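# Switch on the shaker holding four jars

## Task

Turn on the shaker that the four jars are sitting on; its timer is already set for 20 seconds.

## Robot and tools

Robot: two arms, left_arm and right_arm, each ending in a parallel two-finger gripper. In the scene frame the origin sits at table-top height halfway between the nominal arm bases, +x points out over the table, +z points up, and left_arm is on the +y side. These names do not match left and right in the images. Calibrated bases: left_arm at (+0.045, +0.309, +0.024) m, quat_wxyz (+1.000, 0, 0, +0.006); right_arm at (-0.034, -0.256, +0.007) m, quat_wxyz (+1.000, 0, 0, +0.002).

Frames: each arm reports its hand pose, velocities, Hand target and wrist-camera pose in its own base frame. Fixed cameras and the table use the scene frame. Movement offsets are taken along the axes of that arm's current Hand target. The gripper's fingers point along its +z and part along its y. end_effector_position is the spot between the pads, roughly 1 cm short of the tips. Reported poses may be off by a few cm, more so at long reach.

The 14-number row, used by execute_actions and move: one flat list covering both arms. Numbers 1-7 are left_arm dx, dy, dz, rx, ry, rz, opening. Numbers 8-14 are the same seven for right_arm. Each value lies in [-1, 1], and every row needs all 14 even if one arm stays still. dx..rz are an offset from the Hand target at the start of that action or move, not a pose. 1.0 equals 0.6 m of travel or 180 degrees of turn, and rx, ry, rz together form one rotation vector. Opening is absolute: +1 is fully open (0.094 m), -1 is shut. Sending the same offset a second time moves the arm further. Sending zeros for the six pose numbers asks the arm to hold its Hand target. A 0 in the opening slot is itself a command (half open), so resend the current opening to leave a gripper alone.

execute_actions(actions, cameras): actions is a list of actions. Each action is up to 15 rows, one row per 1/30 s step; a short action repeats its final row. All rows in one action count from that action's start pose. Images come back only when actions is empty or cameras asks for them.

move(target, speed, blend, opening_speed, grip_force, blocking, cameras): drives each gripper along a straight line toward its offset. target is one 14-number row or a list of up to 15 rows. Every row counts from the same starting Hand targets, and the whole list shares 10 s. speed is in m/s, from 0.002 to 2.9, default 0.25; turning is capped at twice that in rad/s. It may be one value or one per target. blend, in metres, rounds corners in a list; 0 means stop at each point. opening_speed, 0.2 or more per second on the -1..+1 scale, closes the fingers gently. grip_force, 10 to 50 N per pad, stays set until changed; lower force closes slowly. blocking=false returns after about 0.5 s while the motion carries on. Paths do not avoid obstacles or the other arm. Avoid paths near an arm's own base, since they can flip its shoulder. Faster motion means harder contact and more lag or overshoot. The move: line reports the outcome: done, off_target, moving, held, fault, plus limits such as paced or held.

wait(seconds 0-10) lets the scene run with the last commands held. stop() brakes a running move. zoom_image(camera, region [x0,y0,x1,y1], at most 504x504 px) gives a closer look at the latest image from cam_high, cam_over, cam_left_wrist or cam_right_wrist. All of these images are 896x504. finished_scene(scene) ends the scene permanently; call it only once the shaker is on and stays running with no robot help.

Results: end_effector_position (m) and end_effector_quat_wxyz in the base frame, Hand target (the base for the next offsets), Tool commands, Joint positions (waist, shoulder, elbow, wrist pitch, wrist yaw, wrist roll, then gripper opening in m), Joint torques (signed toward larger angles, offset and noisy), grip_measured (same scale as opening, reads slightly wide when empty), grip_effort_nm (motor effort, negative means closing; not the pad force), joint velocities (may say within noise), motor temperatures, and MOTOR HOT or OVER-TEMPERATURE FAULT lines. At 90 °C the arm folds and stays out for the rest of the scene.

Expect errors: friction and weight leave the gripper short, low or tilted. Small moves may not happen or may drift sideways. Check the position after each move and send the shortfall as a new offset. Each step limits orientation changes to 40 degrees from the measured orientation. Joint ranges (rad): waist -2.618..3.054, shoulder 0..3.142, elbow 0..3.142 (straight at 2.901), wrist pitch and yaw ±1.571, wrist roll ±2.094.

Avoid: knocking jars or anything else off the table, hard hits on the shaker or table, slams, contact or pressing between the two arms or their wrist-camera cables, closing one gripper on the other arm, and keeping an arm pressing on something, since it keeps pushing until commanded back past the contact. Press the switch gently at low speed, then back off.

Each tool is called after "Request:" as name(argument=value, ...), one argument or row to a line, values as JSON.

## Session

Request:
execute_actions(
  actions=[],
)

Request:
zoom_image(
  camera="cam_over",
  region=[300, 300, 560, 460],
)

Scene clock: 0.00 s.
left_arm: end_effector_position=(+0.2405, -0.0717, +0.3090) grip_measured=+1.000 grip_effort_nm=n/a end_effector_quat_wxyz=(+0.547, -0.024, +0.806, -0.224) | right_arm: end_effector_position=(+0.2117, -0.0670, +0.2922) grip_measured=+1.000 grip_effort_nm=n/a end_effector_quat_wxyz=(+0.591, +0.206, +0.777, -0.073)
Joint positions: left_arm=[-0.156 0.573 0.863 -0.602 0.193 -0.356 0.094] | right_arm=[-0.087 0.425 0.789 -0.673 0.282 0.226 0.094]
Joint velocities: within noise
Joint torques (N m): no reading
Motor temperatures (°C): left_arm=[21 22 25 24 23 23 22] | right_arm=[22 22 22 22 21 23 21]
Heat: left arm: 25 °C; right arm: 23 °C.
Hand target: left_arm +0.2411, -0.0729, +0.3191; +0.559, -0.018, +0.797, -0.227 | right_arm +0.2122, -0.0682, +0.3004; +0.600, +0.207, +0.769, -0.075
Tool commands: left_gripper/opening=+1.0 right_gripper/opening=+1.0

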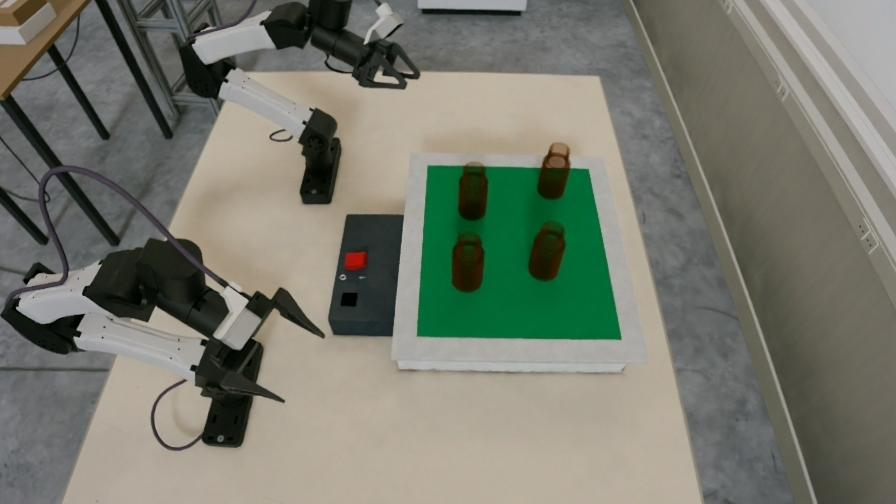

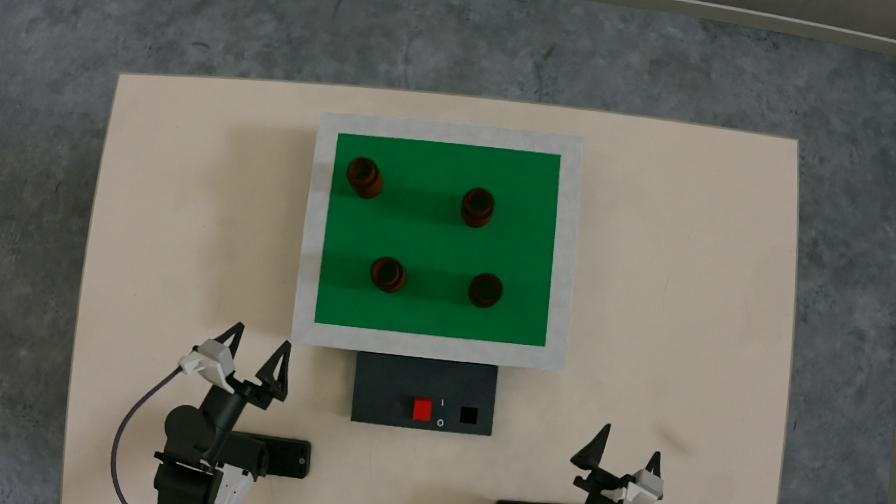

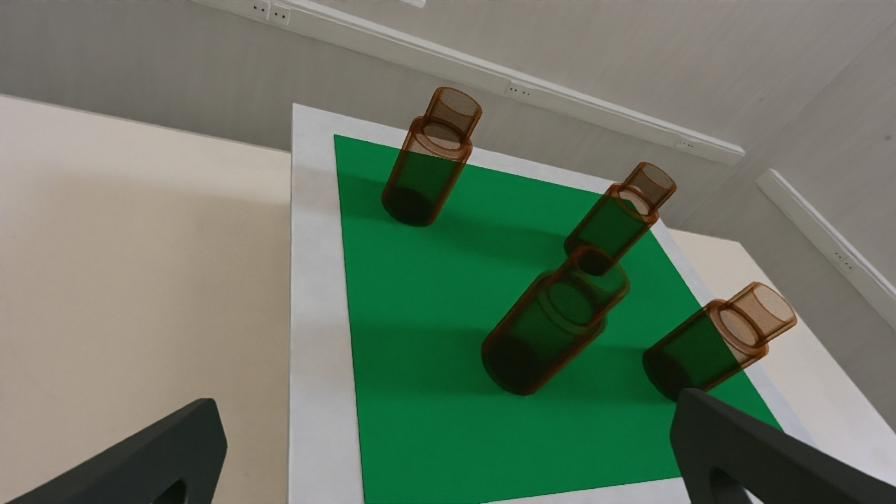

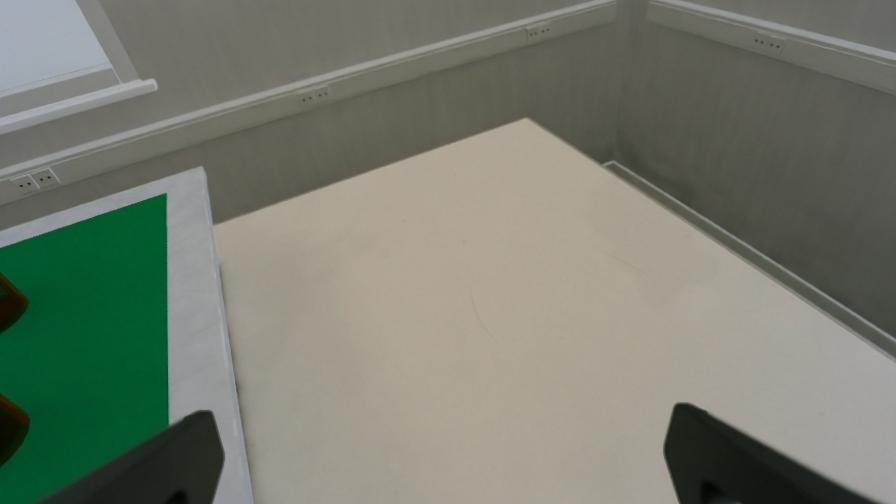

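Scaled by 1.938.

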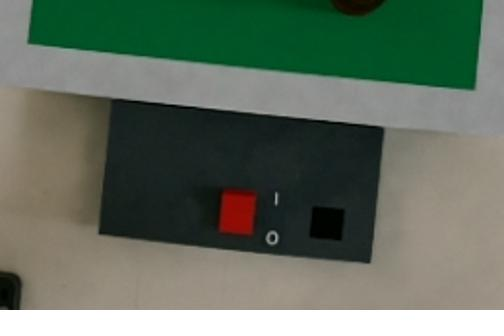

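Request:
move(
  target=[0,0,0,0,0,0,1.0,0.3452,0.4645,-0.1277,-0.2363,0.3764,-0.3768,-0.98],
  speed=0.2,
  cameras=["cam_high","cam_over","cam_right_wrist"],
)

Request:
zoom_image(
  camera="cam_right_wrist",
  region=[300, 140, 640, 440],
)

Scene clock: 6.63 s.
left_arm: end_effector_position=(+0.2405, -0.0717, +0.3090) grip_measured=+1.000 grip_effort_nm=0.00 end_effector_quat_wxyz=(+0.547, -0.024, +0.806, -0.224) | right_arm: end_effector_position=(+0.2153, +0.2521, +0.1514) grip_measured=-0.977 grip_effort_nm=-0.21 end_effector_quat_wxyz=(-0.011, -0.414, +0.910, -0.009)
Joint positions: left_arm=[-0.156 0.573 0.863 -0.602 0.193 -0.356 0.094] | right_arm=[0.868 1.831 1.713 -1.48 0.007 0.014 0.001]
Joint torques (N m): left_arm=[-0.28 1.42 6.68 2.07 -0.02 -0.02] | right_arm=[0.47 -8.34 10.25 0.11 -0.17 -0.13]
Heat: left arm: 26 °C; right arm: 24 °C.
Hand target: left_arm +0.2411, -0.0729, +0.3191; +0.559, -0.018, +0.797, -0.227 | right_arm +0.2172, +0.2586, +0.1601; +0.000, -0.423, +0.906, +0.000
Off the commanded pose: left_arm 0.010 m, 2 deg | right_arm 0.011 m, 2 deg.
move: off_target (right_arm)
Images, in order (width x height): cam_high 896x504, cam_over 896x504, cam_right_wrist 896x504.

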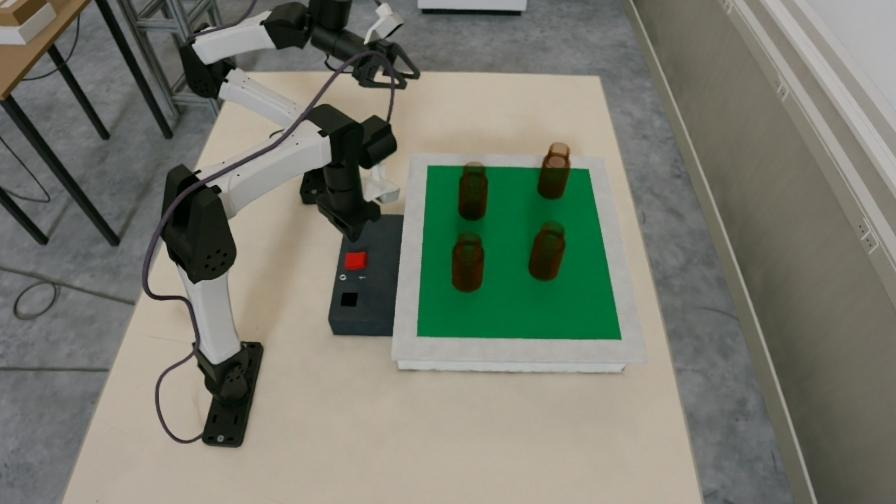

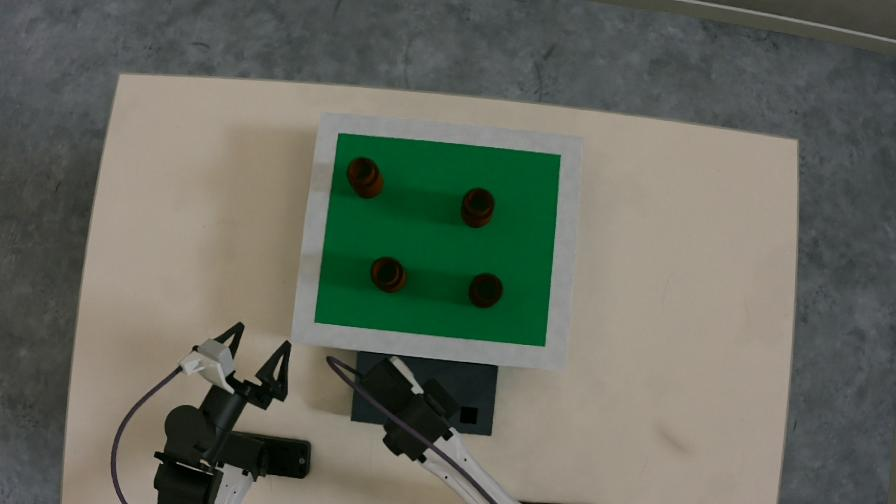

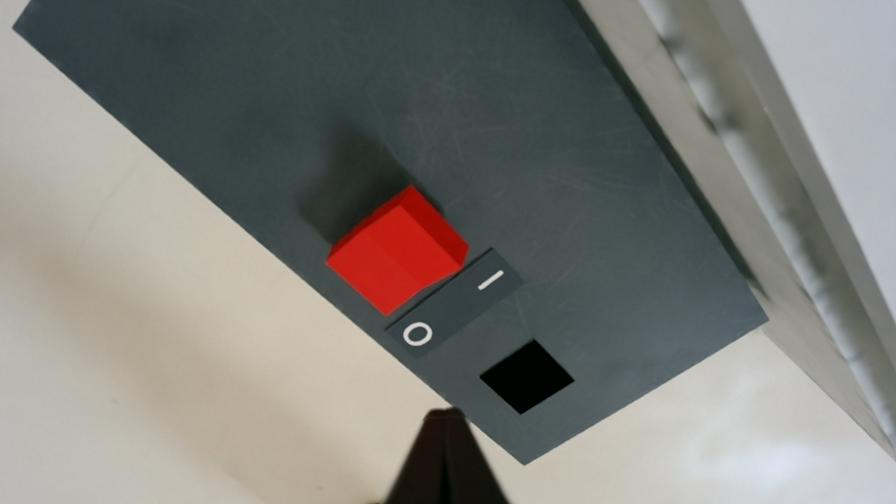

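Scaled by 1.482.

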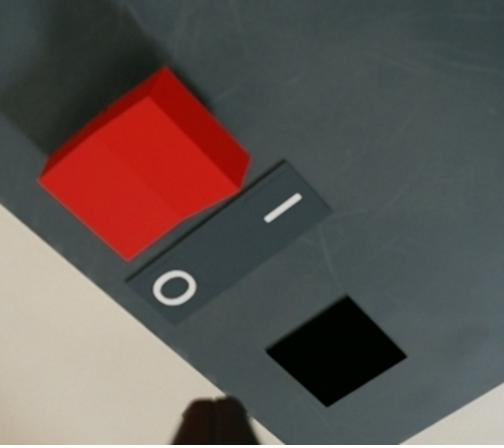

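Request:
move(
  target=[0,0,0,0,0,0,1.0,-0.008,0.0083,0.09,0,0,0,-0.98],
  speed=0.1,
  cameras=["cam_high","cam_right_wrist"],
)

Request:
zoom_image(
  camera="cam_right_wrist",
  region=[300, 240, 640, 500],
)

Scene clock: 8.43 s.
left_arm: end_effector_position=(+0.2405, -0.0717, +0.3090) grip_measured=+1.000 grip_effort_nm=0.01 end_effector_quat_wxyz=(+0.547, -0.024, +0.806, -0.224) | right_arm: end_effector_position=(+0.2165, +0.2609, +0.1103) grip_measured=-0.977 grip_effort_nm=-0.21 end_effector_quat_wxyz=(-0.005, -0.420, +0.907, -0.006)
Joint positions: left_arm=[-0.156 0.573 0.863 -0.602 0.193 -0.356 0.094] | right_arm=[0.882 1.842 1.564 -1.308 0.007 0.014 0.001]
Joint torques (N m): left_arm=[-0.31 1.42 6.68 2.07 -0.02 -0.02] | right_arm=[0.51 -8.64 5.15 0.52 -0.17 0.03]
Heat: left arm: 27 °C; right arm: 24 °C.
Hand target: left_arm +0.2411, -0.0729, +0.3191; +0.559, -0.018, +0.797, -0.227 | right_arm +0.2164, +0.2654, +0.1061; +0.000, -0.423, +0.906, +0.000
Off the commanded pose: left_arm 0.010 m, 2 deg | right_arm 0.006 m, 1 deg.
move: done
Images, in order (width x height): cam_high 896x504, cam_right_wrist 896x504.

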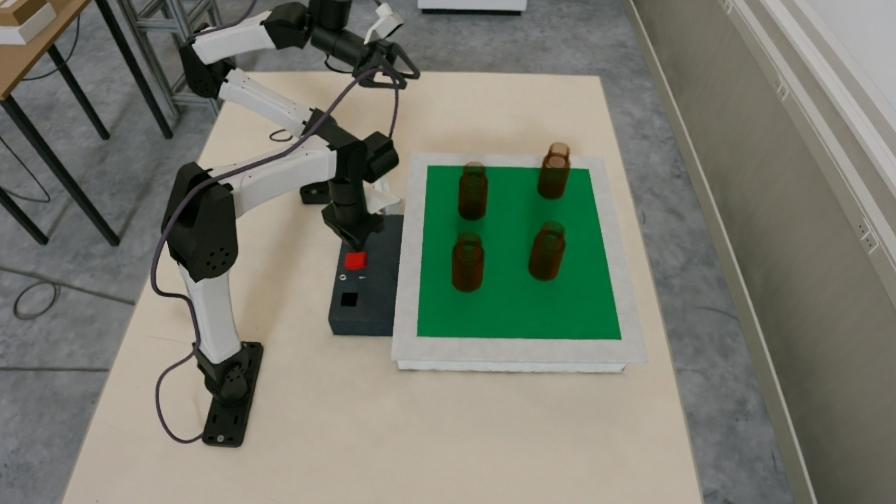

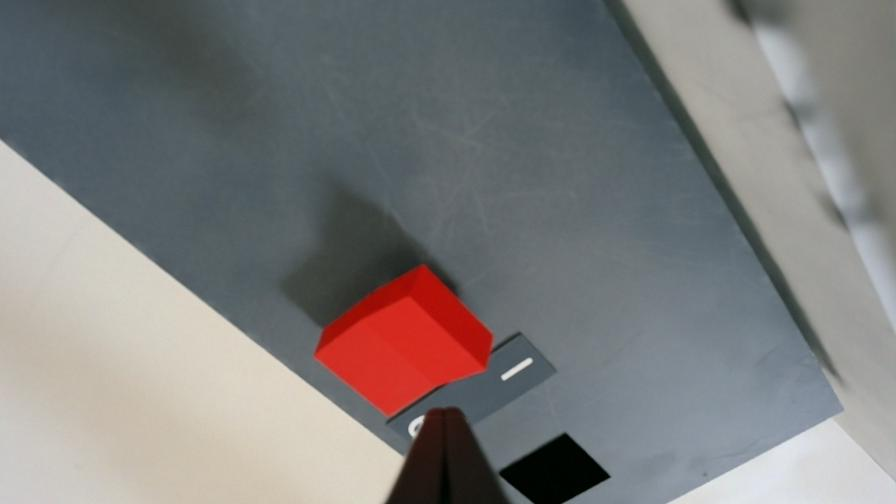

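Scaled by 1.482.

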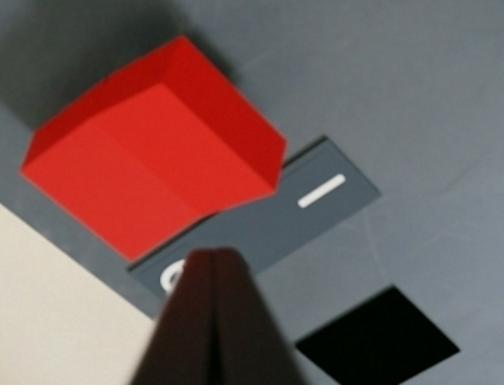

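Request:
move(
  target=[0,0,0,0,0,0,1.0,0.001,0.004,0.04,0,0,0,-0.98],
  speed=0.07,
  cameras=["cam_right_wrist"],
)

Request:
zoom_image(
  camera="cam_right_wrist",
  region=[300, 240, 640, 500],
)

Scene clock: 10.17 s.
left_arm: end_effector_position=(+0.2405, -0.0717, +0.3090) grip_measured=+1.000 grip_effort_nm=0.01 end_effector_quat_wxyz=(+0.547, -0.024, +0.806, -0.224) | right_arm: end_effector_position=(+0.2148, +0.2624, +0.0874) grip_measured=-0.977 grip_effort_nm=-0.21 end_effector_quat_wxyz=(-0.004, -0.423, +0.906, -0.006)
Joint positions: left_arm=[-0.156 0.573 0.863 -0.602 0.193 -0.356 0.094] | right_arm=[0.888 1.846 1.478 -1.214 0.007 0.014 0.001]
Joint torques (N m): left_arm=[-0.28 1.43 6.67 2.07 -0.02 -0.02] | right_arm=[0.51 -8.34 5.08 0.52 -0.16 0.1]
Heat: left arm: 27 °C; right arm: 24 °C.
Hand target: left_arm +0.2411, -0.0729, +0.3191; +0.559, -0.018, +0.797, -0.227 | right_arm +0.2143, +0.2665, +0.0822; +0.000, -0.423, +0.906, +0.000
Off the commanded pose: left_arm 0.010 m, 2 deg | right_arm 0.007 m, 1 deg.
move: done
Images, in order (width x height): cam_right_wrist 896x504.

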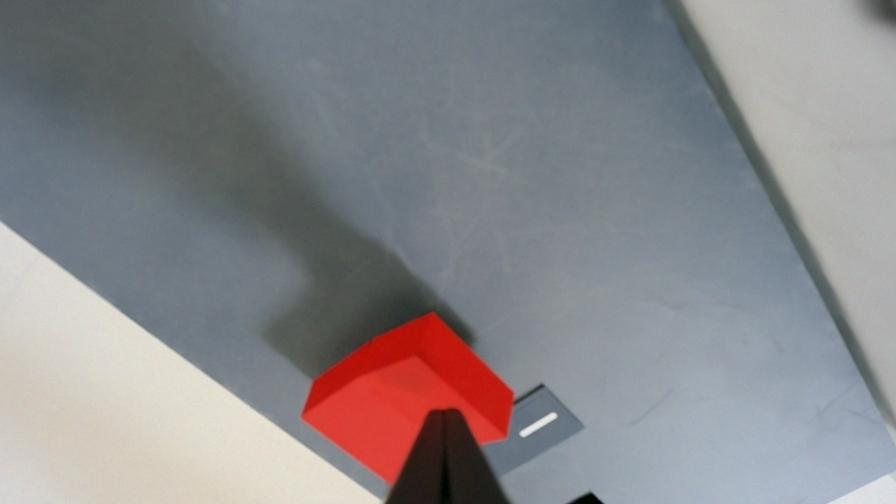

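Scaled by 1.482.

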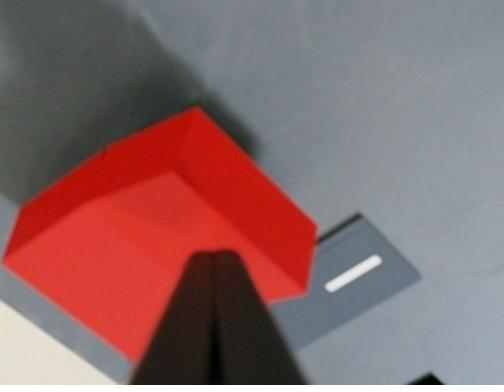

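Request:
move(
  target=[0,0,0,0,0,0,1.0,0.003,0.004,0.0203,0,0,0,-0.98],
  speed=0.04,
  cameras=["cam_high","cam_right_wrist"],
)

Request:
zoom_image(
  camera="cam_right_wrist",
  region=[300, 240, 640, 500],
)

Scene clock: 11.37 s.
left_arm: end_effector_position=(+0.2405, -0.0717, +0.3090) grip_measured=+1.000 grip_effort_nm=0.00 end_effector_quat_wxyz=(+0.547, -0.024, +0.806, -0.224) | right_arm: end_effector_position=(+0.2137, +0.2620, +0.0775) grip_measured=-0.977 grip_effort_nm=-0.21 end_effector_quat_wxyz=(-0.001, -0.426, +0.904, -0.010)
Joint positions: left_arm=[-0.156 0.573 0.863 -0.602 0.193 -0.356 0.094] | right_arm=[0.896 1.846 1.439 -1.173 0.018 0.014 0.001]
Joint torques (N m): left_arm=[-0.29 1.42 6.67 2.07 -0.02 -0.02] | right_arm=[0.58 -8.23 4.27 0.58 -0.15 0.1]
Heat: left arm: 27 °C; right arm: 24 °C.
Hand target: left_arm +0.2411, -0.0729, +0.3191; +0.559, -0.018, +0.797, -0.227 | right_arm +0.2112, +0.2666, +0.0700; +0.000, -0.423, +0.906, +0.000
Off the commanded pose: left_arm 0.010 m, 2 deg | right_arm 0.009 m, 1 deg.
move: done
Images, in order (width x height): cam_high 896x504, cam_right_wrist 896x504.

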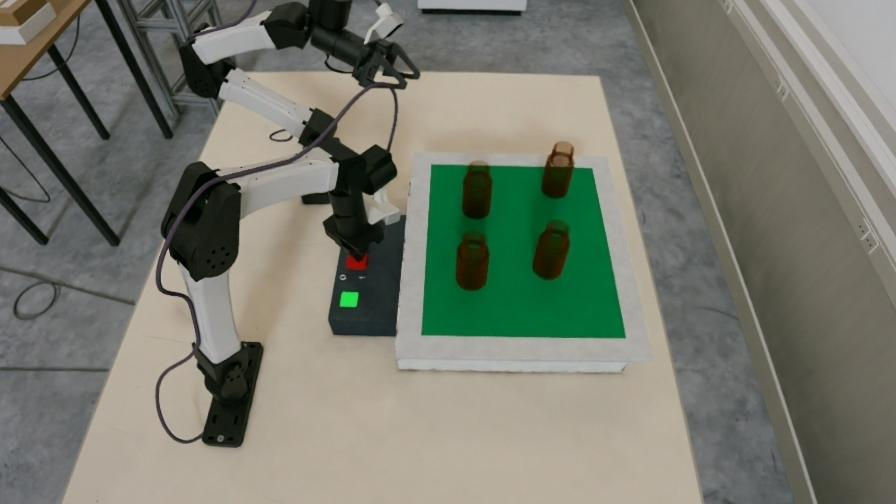

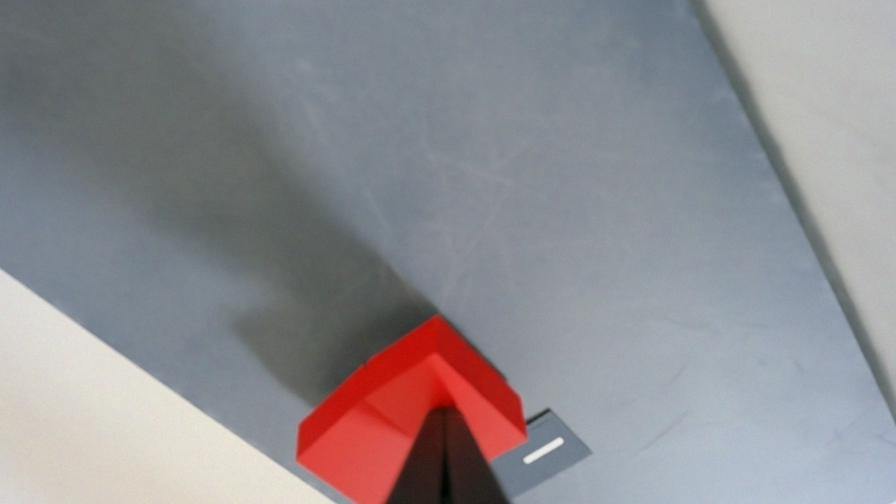

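Scaled by 1.482.

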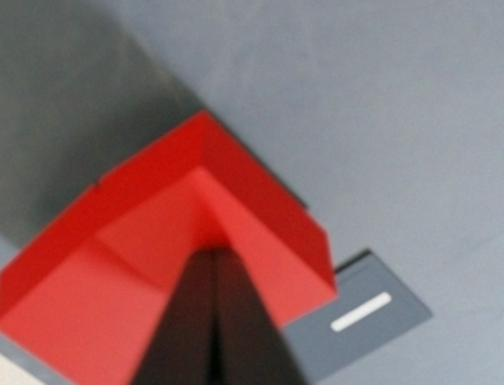

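On. Retracting straight up and monitoring.

Request:
move(
  target=[0,0,0,0,0,0,1.0,0,0,-0.15,0,0,0,-0.98],
  speed=0.1,
  cameras=["cam_high","cam_over"],
)

Request:
wait(
  seconds=4,
  cameras=["cam_high","cam_over"],
)

Scene clock: 13.47 s.
left_arm: end_effector_position=(+0.2405, -0.0717, +0.3090) grip_measured=+1.000 grip_effort_nm=0.00 end_effector_quat_wxyz=(+0.547, -0.024, +0.806, -0.224) | right_arm: end_effector_position=(+0.2093, +0.2609, +0.1502) grip_measured=-0.977 grip_effort_nm=-0.21 end_effector_quat_wxyz=(-0.013, -0.427, +0.904, -0.009)
Joint positions: left_arm=[-0.156 0.573 0.863 -0.602 0.193 -0.356 0.094] | right_arm=[0.897 1.846 1.727 -1.483 0.004 0.014 0.001]
Joint torques (N m): left_arm=[-0.28 1.4 6.67 2.07 -0.03 -0.02] | right_arm=[0.4 -8.91 10.02 0.1 -0.13 0.09]
Heat: left arm: 28 °C; right arm: 24 °C.
Hand target: left_arm +0.2411, -0.0729, +0.3191; +0.559, -0.018, +0.797, -0.227 | right_arm +0.2113, +0.2666, +0.1600; +0.000, -0.423, +0.906, +0.000
Off the commanded pose: left_arm 0.010 m, 2 deg | right_arm 0.012 m, 2 deg.
move: off_target (right_arm)
Images, in order (width x height): cam_high 896x504, cam_over 896x504.

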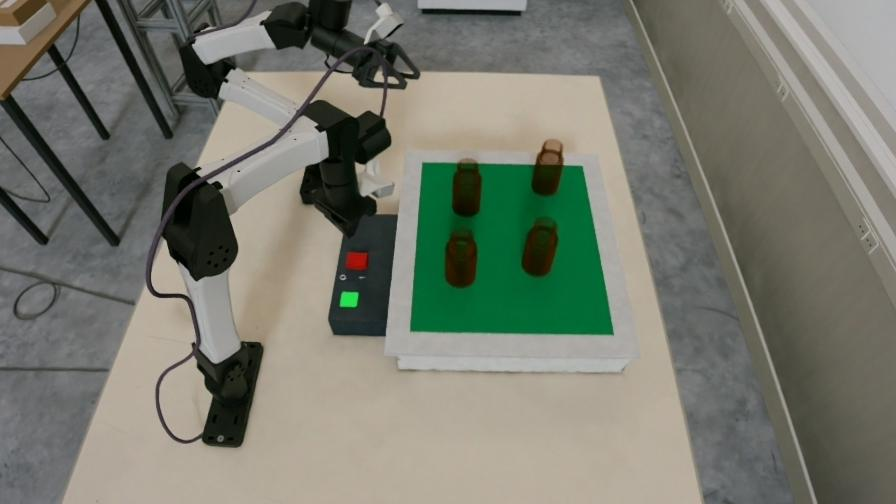

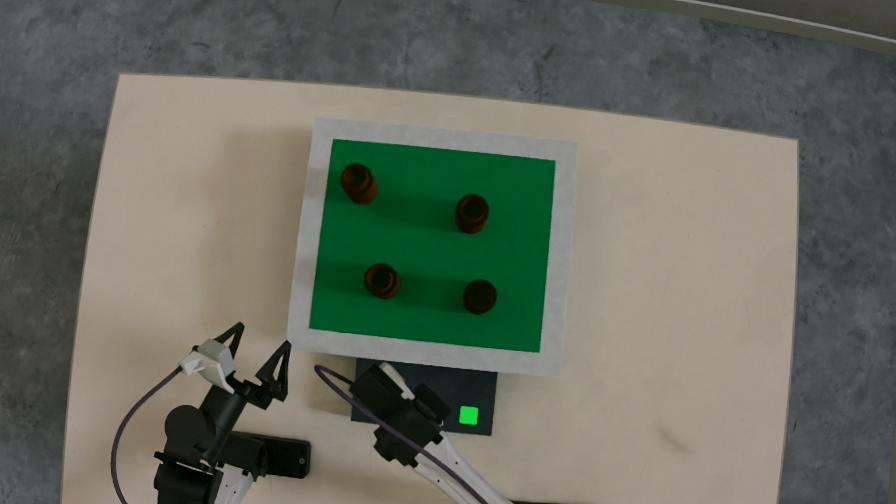

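Scene clock: 17.47 s.
left_arm: end_effector_position=(+0.2405, -0.0717, +0.3090) grip_measured=+1.000 grip_effort_nm=0.01 end_effector_quat_wxyz=(+0.547, -0.024, +0.806, -0.224) | right_arm: end_effector_position=(+0.2093, +0.2609, +0.1502) grip_measured=-0.977 grip_effort_nm=-0.21 end_effector_quat_wxyz=(-0.013, -0.427, +0.904, -0.009)
Joint positions: left_arm=[-0.156 0.573 0.863 -0.602 0.193 -0.356 0.094] | right_arm=[0.897 1.846 1.727 -1.483 0.004 0.014 0.001]
Joint torques (N m): left_arm=[-0.28 1.42 6.68 2.08 -0.02 -0.02] | right_arm=[0.38 -8.88 10.04 0.09 -0.12 0.08]
Heat: left arm: 28 °C; right arm: 25 °C.
Hand target: left_arm +0.2411, -0.0729, +0.3191; +0.559, -0.018, +0.797, -0.227 | right_arm +0.2113, +0.2666, +0.1600; +0.000, -0.423, +0.906, +0.000
Tool commands: left_gripper/opening=+1.0 right_gripper/opening=-0.98
Off the commanded pose: left_arm 0.010 m, 2 deg | right_arm 0.012 m, 2 deg.
wait: 4.00 s; at rest by 0.17 s
Images, in order (width x height): cam_high 896x504, cam_over 896x504.

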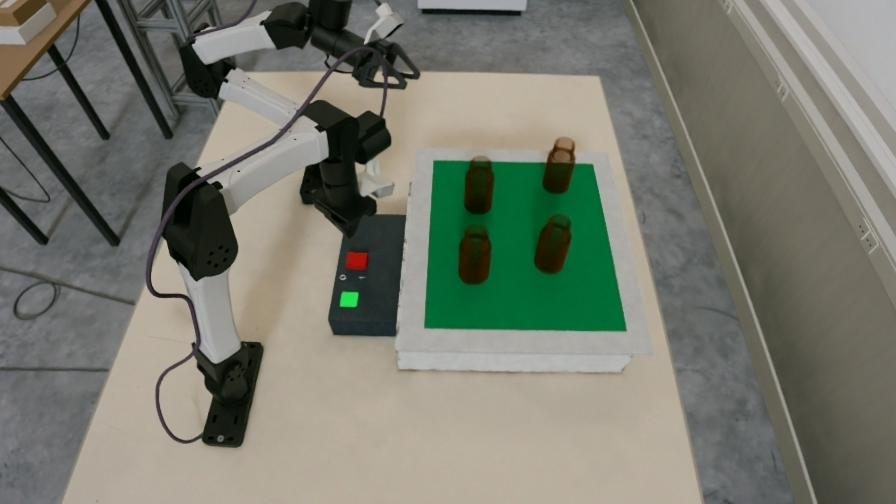

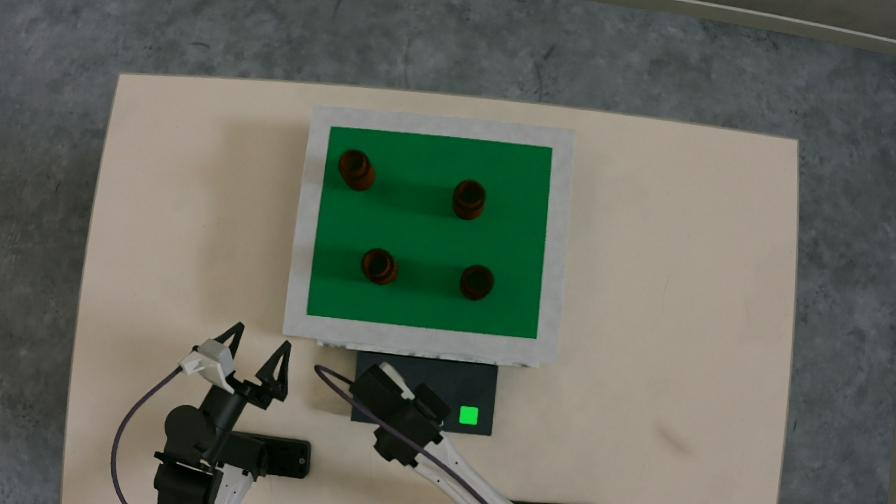

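Request:
wait(
  seconds=7,
  cameras=["cam_over"],
)

Request:
wait(
  seconds=7,
  cameras=["cam_high","cam_over"],
)

Request:
wait(
  seconds=0.6,
  cameras=["cam_high","cam_over"],
)

Scene clock: 24.60 s.
left_arm: end_effector_position=(+0.2405, -0.0717, +0.3090) grip_measured=+1.000 grip_effort_nm=0.00 end_effector_quat_wxyz=(+0.547, -0.024, +0.806, -0.224) | right_arm: end_effector_position=(+0.2093, +0.2609, +0.1502) grip_measured=-0.977 grip_effort_nm=-0.21 end_effector_quat_wxyz=(-0.013, -0.427, +0.904, -0.009)
Joint positions: left_arm=[-0.156 0.573 0.863 -0.602 0.193 -0.356 0.094] | right_arm=[0.897 1.846 1.727 -1.483 0.004 0.014 0.001]
Joint torques (N m): left_arm=[-0.28 1.42 6.67 2.07 -0.02 -0.02] | right_arm=[0.43 -8.9 10.03 0.1 -0.16 0.08]
Motor temperatures (°C): left_arm=[21 22 27 29 23 23 22] | right_arm=[22 25 26 22 21 23 21]
Heat: left arm: 29 °C; right arm: 26 °C.
Hand target: left_arm +0.2411, -0.0729, +0.3191; +0.559, -0.018, +0.797, -0.227 | right_arm +0.2113, +0.2666, +0.1600; +0.000, -0.423, +0.906, +0.000
Tool commands: left_gripper/opening=+1.0 right_gripper/opening=-0.98
Off the commanded pose: left_arm 0.010 m, 2 deg | right_arm 0.012 m, 2 deg.
wait: 7.00 s; at rest by 0.03 s
Images, in order (width x height): cam_over 896x504.

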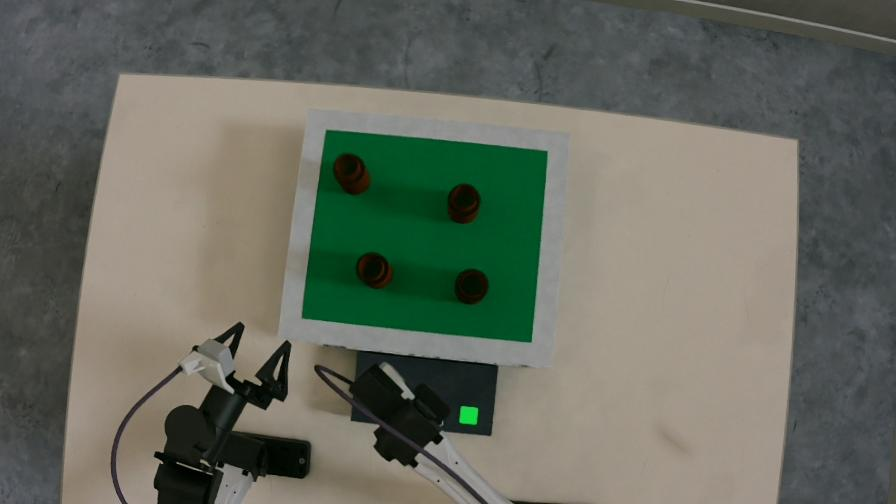

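Scene clock: 31.60 s.
left_arm: end_effector_position=(+0.2405, -0.0717, +0.3090) grip_measured=+1.000 grip_effort_nm=0.00 end_effector_quat_wxyz=(+0.547, -0.024, +0.806, -0.224) | right_arm: end_effector_position=(+0.2093, +0.2609, +0.1502) grip_measured=-0.977 grip_effort_nm=-0.21 end_effector_quat_wxyz=(-0.013, -0.427, +0.904, -0.009)
Joint positions: left_arm=[-0.156 0.573 0.863 -0.602 0.193 -0.356 0.094] | right_arm=[0.897 1.846 1.727 -1.483 0.004 0.014 0.001]
Joint torques (N m): left_arm=[-0.29 1.4 6.68 2.07 -0.02 -0.02] | right_arm=[0.42 -8.92 10.04 0.12 -0.14 0.08]
Heat: left arm: 30 °C; right arm: 26 °C.
Hand target: left_arm +0.2411, -0.0729, +0.3191; +0.559, -0.018, +0.797, -0.227 | right_arm +0.2113, +0.2666, +0.1600; +0.000, -0.423, +0.906, +0.000
Tool commands: left_gripper/opening=+1.0 right_gripper/opening=-0.98
Off the commanded pose: left_arm 0.010 m, 2 deg | right_arm 0.012 m, 2 deg.
wait: 7.00 s; at rest by 0.17 s
Images, in order (width x height): cam_high 896x504, cam_over 896x504.

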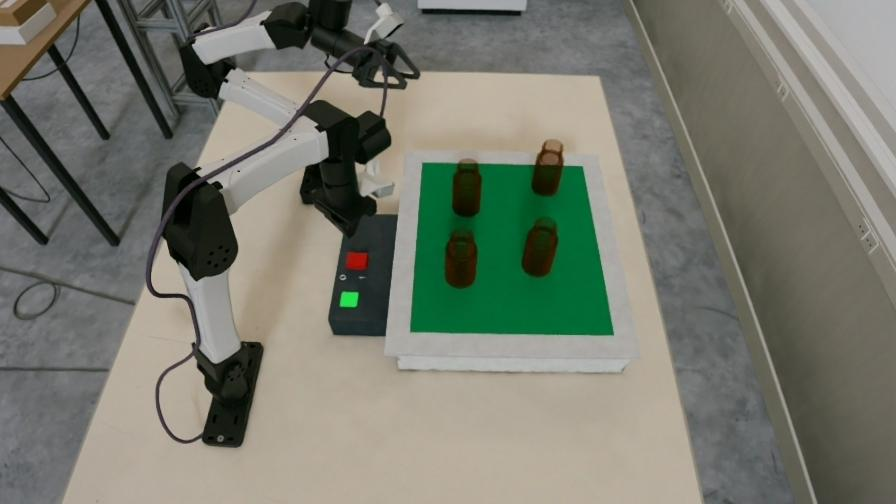

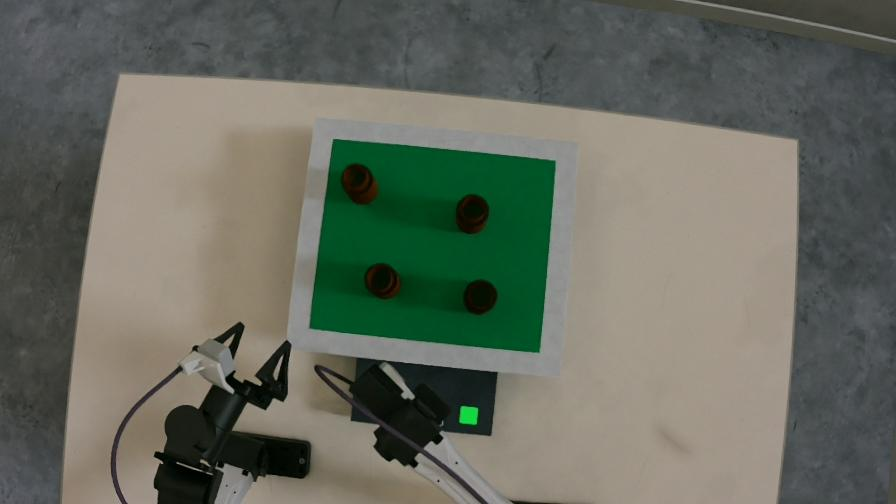

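Scene clock: 32.20 s.
left_arm: end_effector_position=(+0.2405, -0.0717, +0.3090) grip_measured=+1.000 grip_effort_nm=0.01 end_effector_quat_wxyz=(+0.547, -0.024, +0.806, -0.224) | right_arm: end_effector_position=(+0.2093, +0.2609, +0.1502) grip_measured=-0.977 grip_effort_nm=-0.21 end_effector_quat_wxyz=(-0.013, -0.427, +0.904, -0.009)
Joint positions: left_arm=[-0.156 0.573 0.863 -0.602 0.193 -0.356 0.094] | right_arm=[0.897 1.846 1.727 -1.483 0.004 0.014 0.001]
Joint torques (N m): left_arm=[-0.28 1.43 6.68 2.07 -0.03 -0.02] | right_arm=[0.49 -8.85 10.02 0.11 -0.13 0.09]
Heat: left arm: 30 °C; right arm: 27 °C.
Hand target: left_arm +0.2411, -0.0729, +0.3191; +0.559, -0.018, +0.797, -0.227 | right_arm +0.2113, +0.2666, +0.1600; +0.000, -0.423, +0.906, +0.000
Tool commands: left_gripper/opening=+1.0 right_gripper/opening=-0.98
Off the commanded pose: left_arm 0.010 m, 2 deg | right_arm 0.012 m, 2 deg.
wait: 0.60 s; at rest by 0.17 s
Images, in order (width x height): cam_high 896x504, cam_over 896x504.

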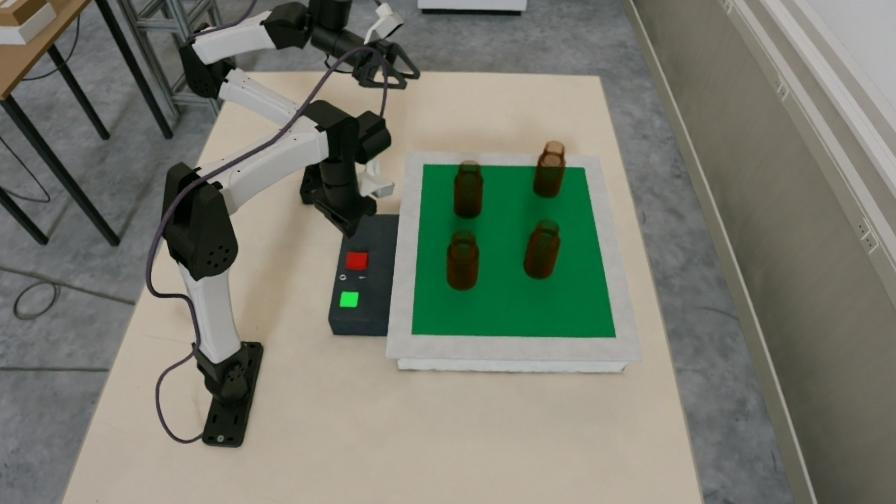

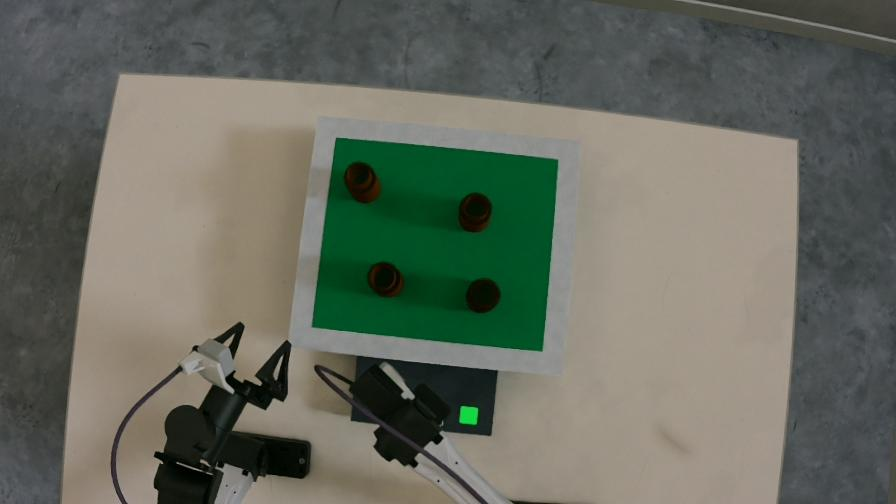

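Still slowing down; check that it has stopped.

Request:
wait(
  seconds=1,
  cameras=["cam_over"],
)

Request:
wait(
  seconds=0.4,
  cameras=["cam_high","cam_over"],
)

Scene clock: 33.27 s.
left_arm: end_effector_position=(+0.2405, -0.0717, +0.3090) grip_measured=+1.000 grip_effort_nm=0.00 end_effector_quat_wxyz=(+0.547, -0.024, +0.806, -0.224) | right_arm: end_effector_position=(+0.2093, +0.2609, +0.1502) grip_measured=-0.977 grip_effort_nm=-0.21 end_effector_quat_wxyz=(-0.013, -0.427, +0.904, -0.009)
Joint positions: left_arm=[-0.156 0.573 0.863 -0.602 0.193 -0.356 0.094] | right_arm=[0.897 1.846 1.727 -1.483 0.004 0.014 0.001]
Joint torques (N m): left_arm=[-0.28 1.42 6.68 2.07 -0.02 -0.02] | right_arm=[0.47 -8.96 10.02 0.11 -0.15 0.08]
Heat: left arm: 30 °C; right arm: 27 °C.
Hand target: left_arm +0.2411, -0.0729, +0.3191; +0.559, -0.018, +0.797, -0.227 | right_arm +0.2113, +0.2666, +0.1600; +0.000, -0.423, +0.906, +0.000
Tool commands: left_gripper/opening=+1.0 right_gripper/opening=-0.98
Off the commanded pose: left_arm 0.010 m, 2 deg | right_arm 0.012 m, 2 deg.
wait: 1.00 s; at rest by 0.10 s
Images, in order (width x height): cam_over 896x504.

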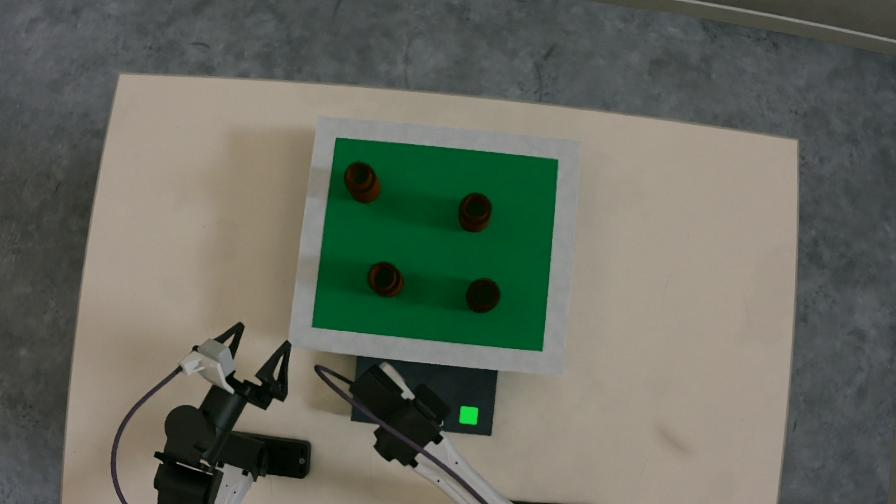

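Scene clock: 33.67 s.
left_arm: end_effector_position=(+0.2405, -0.0717, +0.3090) grip_measured=+1.000 grip_effort_nm=0.00 end_effector_quat_wxyz=(+0.547, -0.024, +0.806, -0.224) | right_arm: end_effector_position=(+0.2093, +0.2609, +0.1502) grip_measured=-0.977 grip_effort_nm=-0.21 end_effector_quat_wxyz=(-0.013, -0.427, +0.904, -0.009)
Joint positions: left_arm=[-0.156 0.573 0.863 -0.602 0.193 -0.356 0.094] | right_arm=[0.897 1.846 1.727 -1.483 0.004 0.014 0.001]
Joint torques (N m): left_arm=[-0.29 1.42 6.68 2.07 -0.02 -0.02] | right_arm=[0.49 -8.85 10 0.11 -0.13 0.08]
Heat: left arm: 30 °C; right arm: 27 °C.
Hand target: left_arm +0.2411, -0.0729, +0.3191; +0.559, -0.018, +0.797, -0.227 | right_arm +0.2113, +0.2666, +0.1600; +0.000, -0.423, +0.906, +0.000
Tool commands: left_gripper/opening=+1.0 right_gripper/opening=-0.98
Off the commanded pose: left_arm 0.010 m, 2 deg | right_arm 0.012 m, 2 deg.
wait: 0.40 s; at rest by 0.17 s
Images, in order (width x height): cam_high 896x504, cam_over 896x504.

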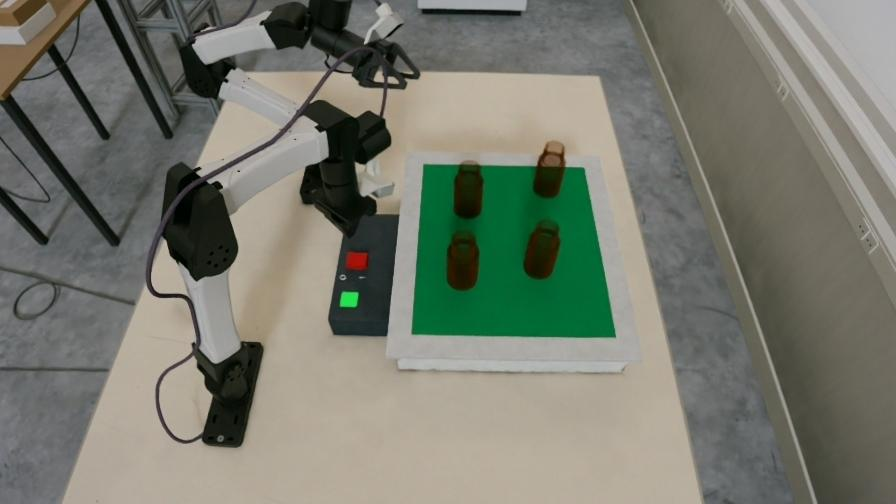

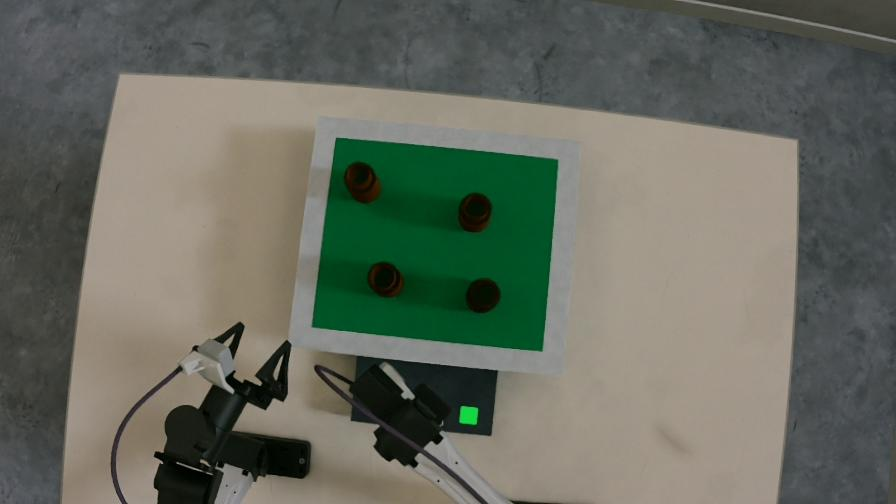

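The run is complete, the shaker has stopped, and all the jars are upright.

Request:
finished_scene(
  scene=2,
)

The scene is finished: the task was done.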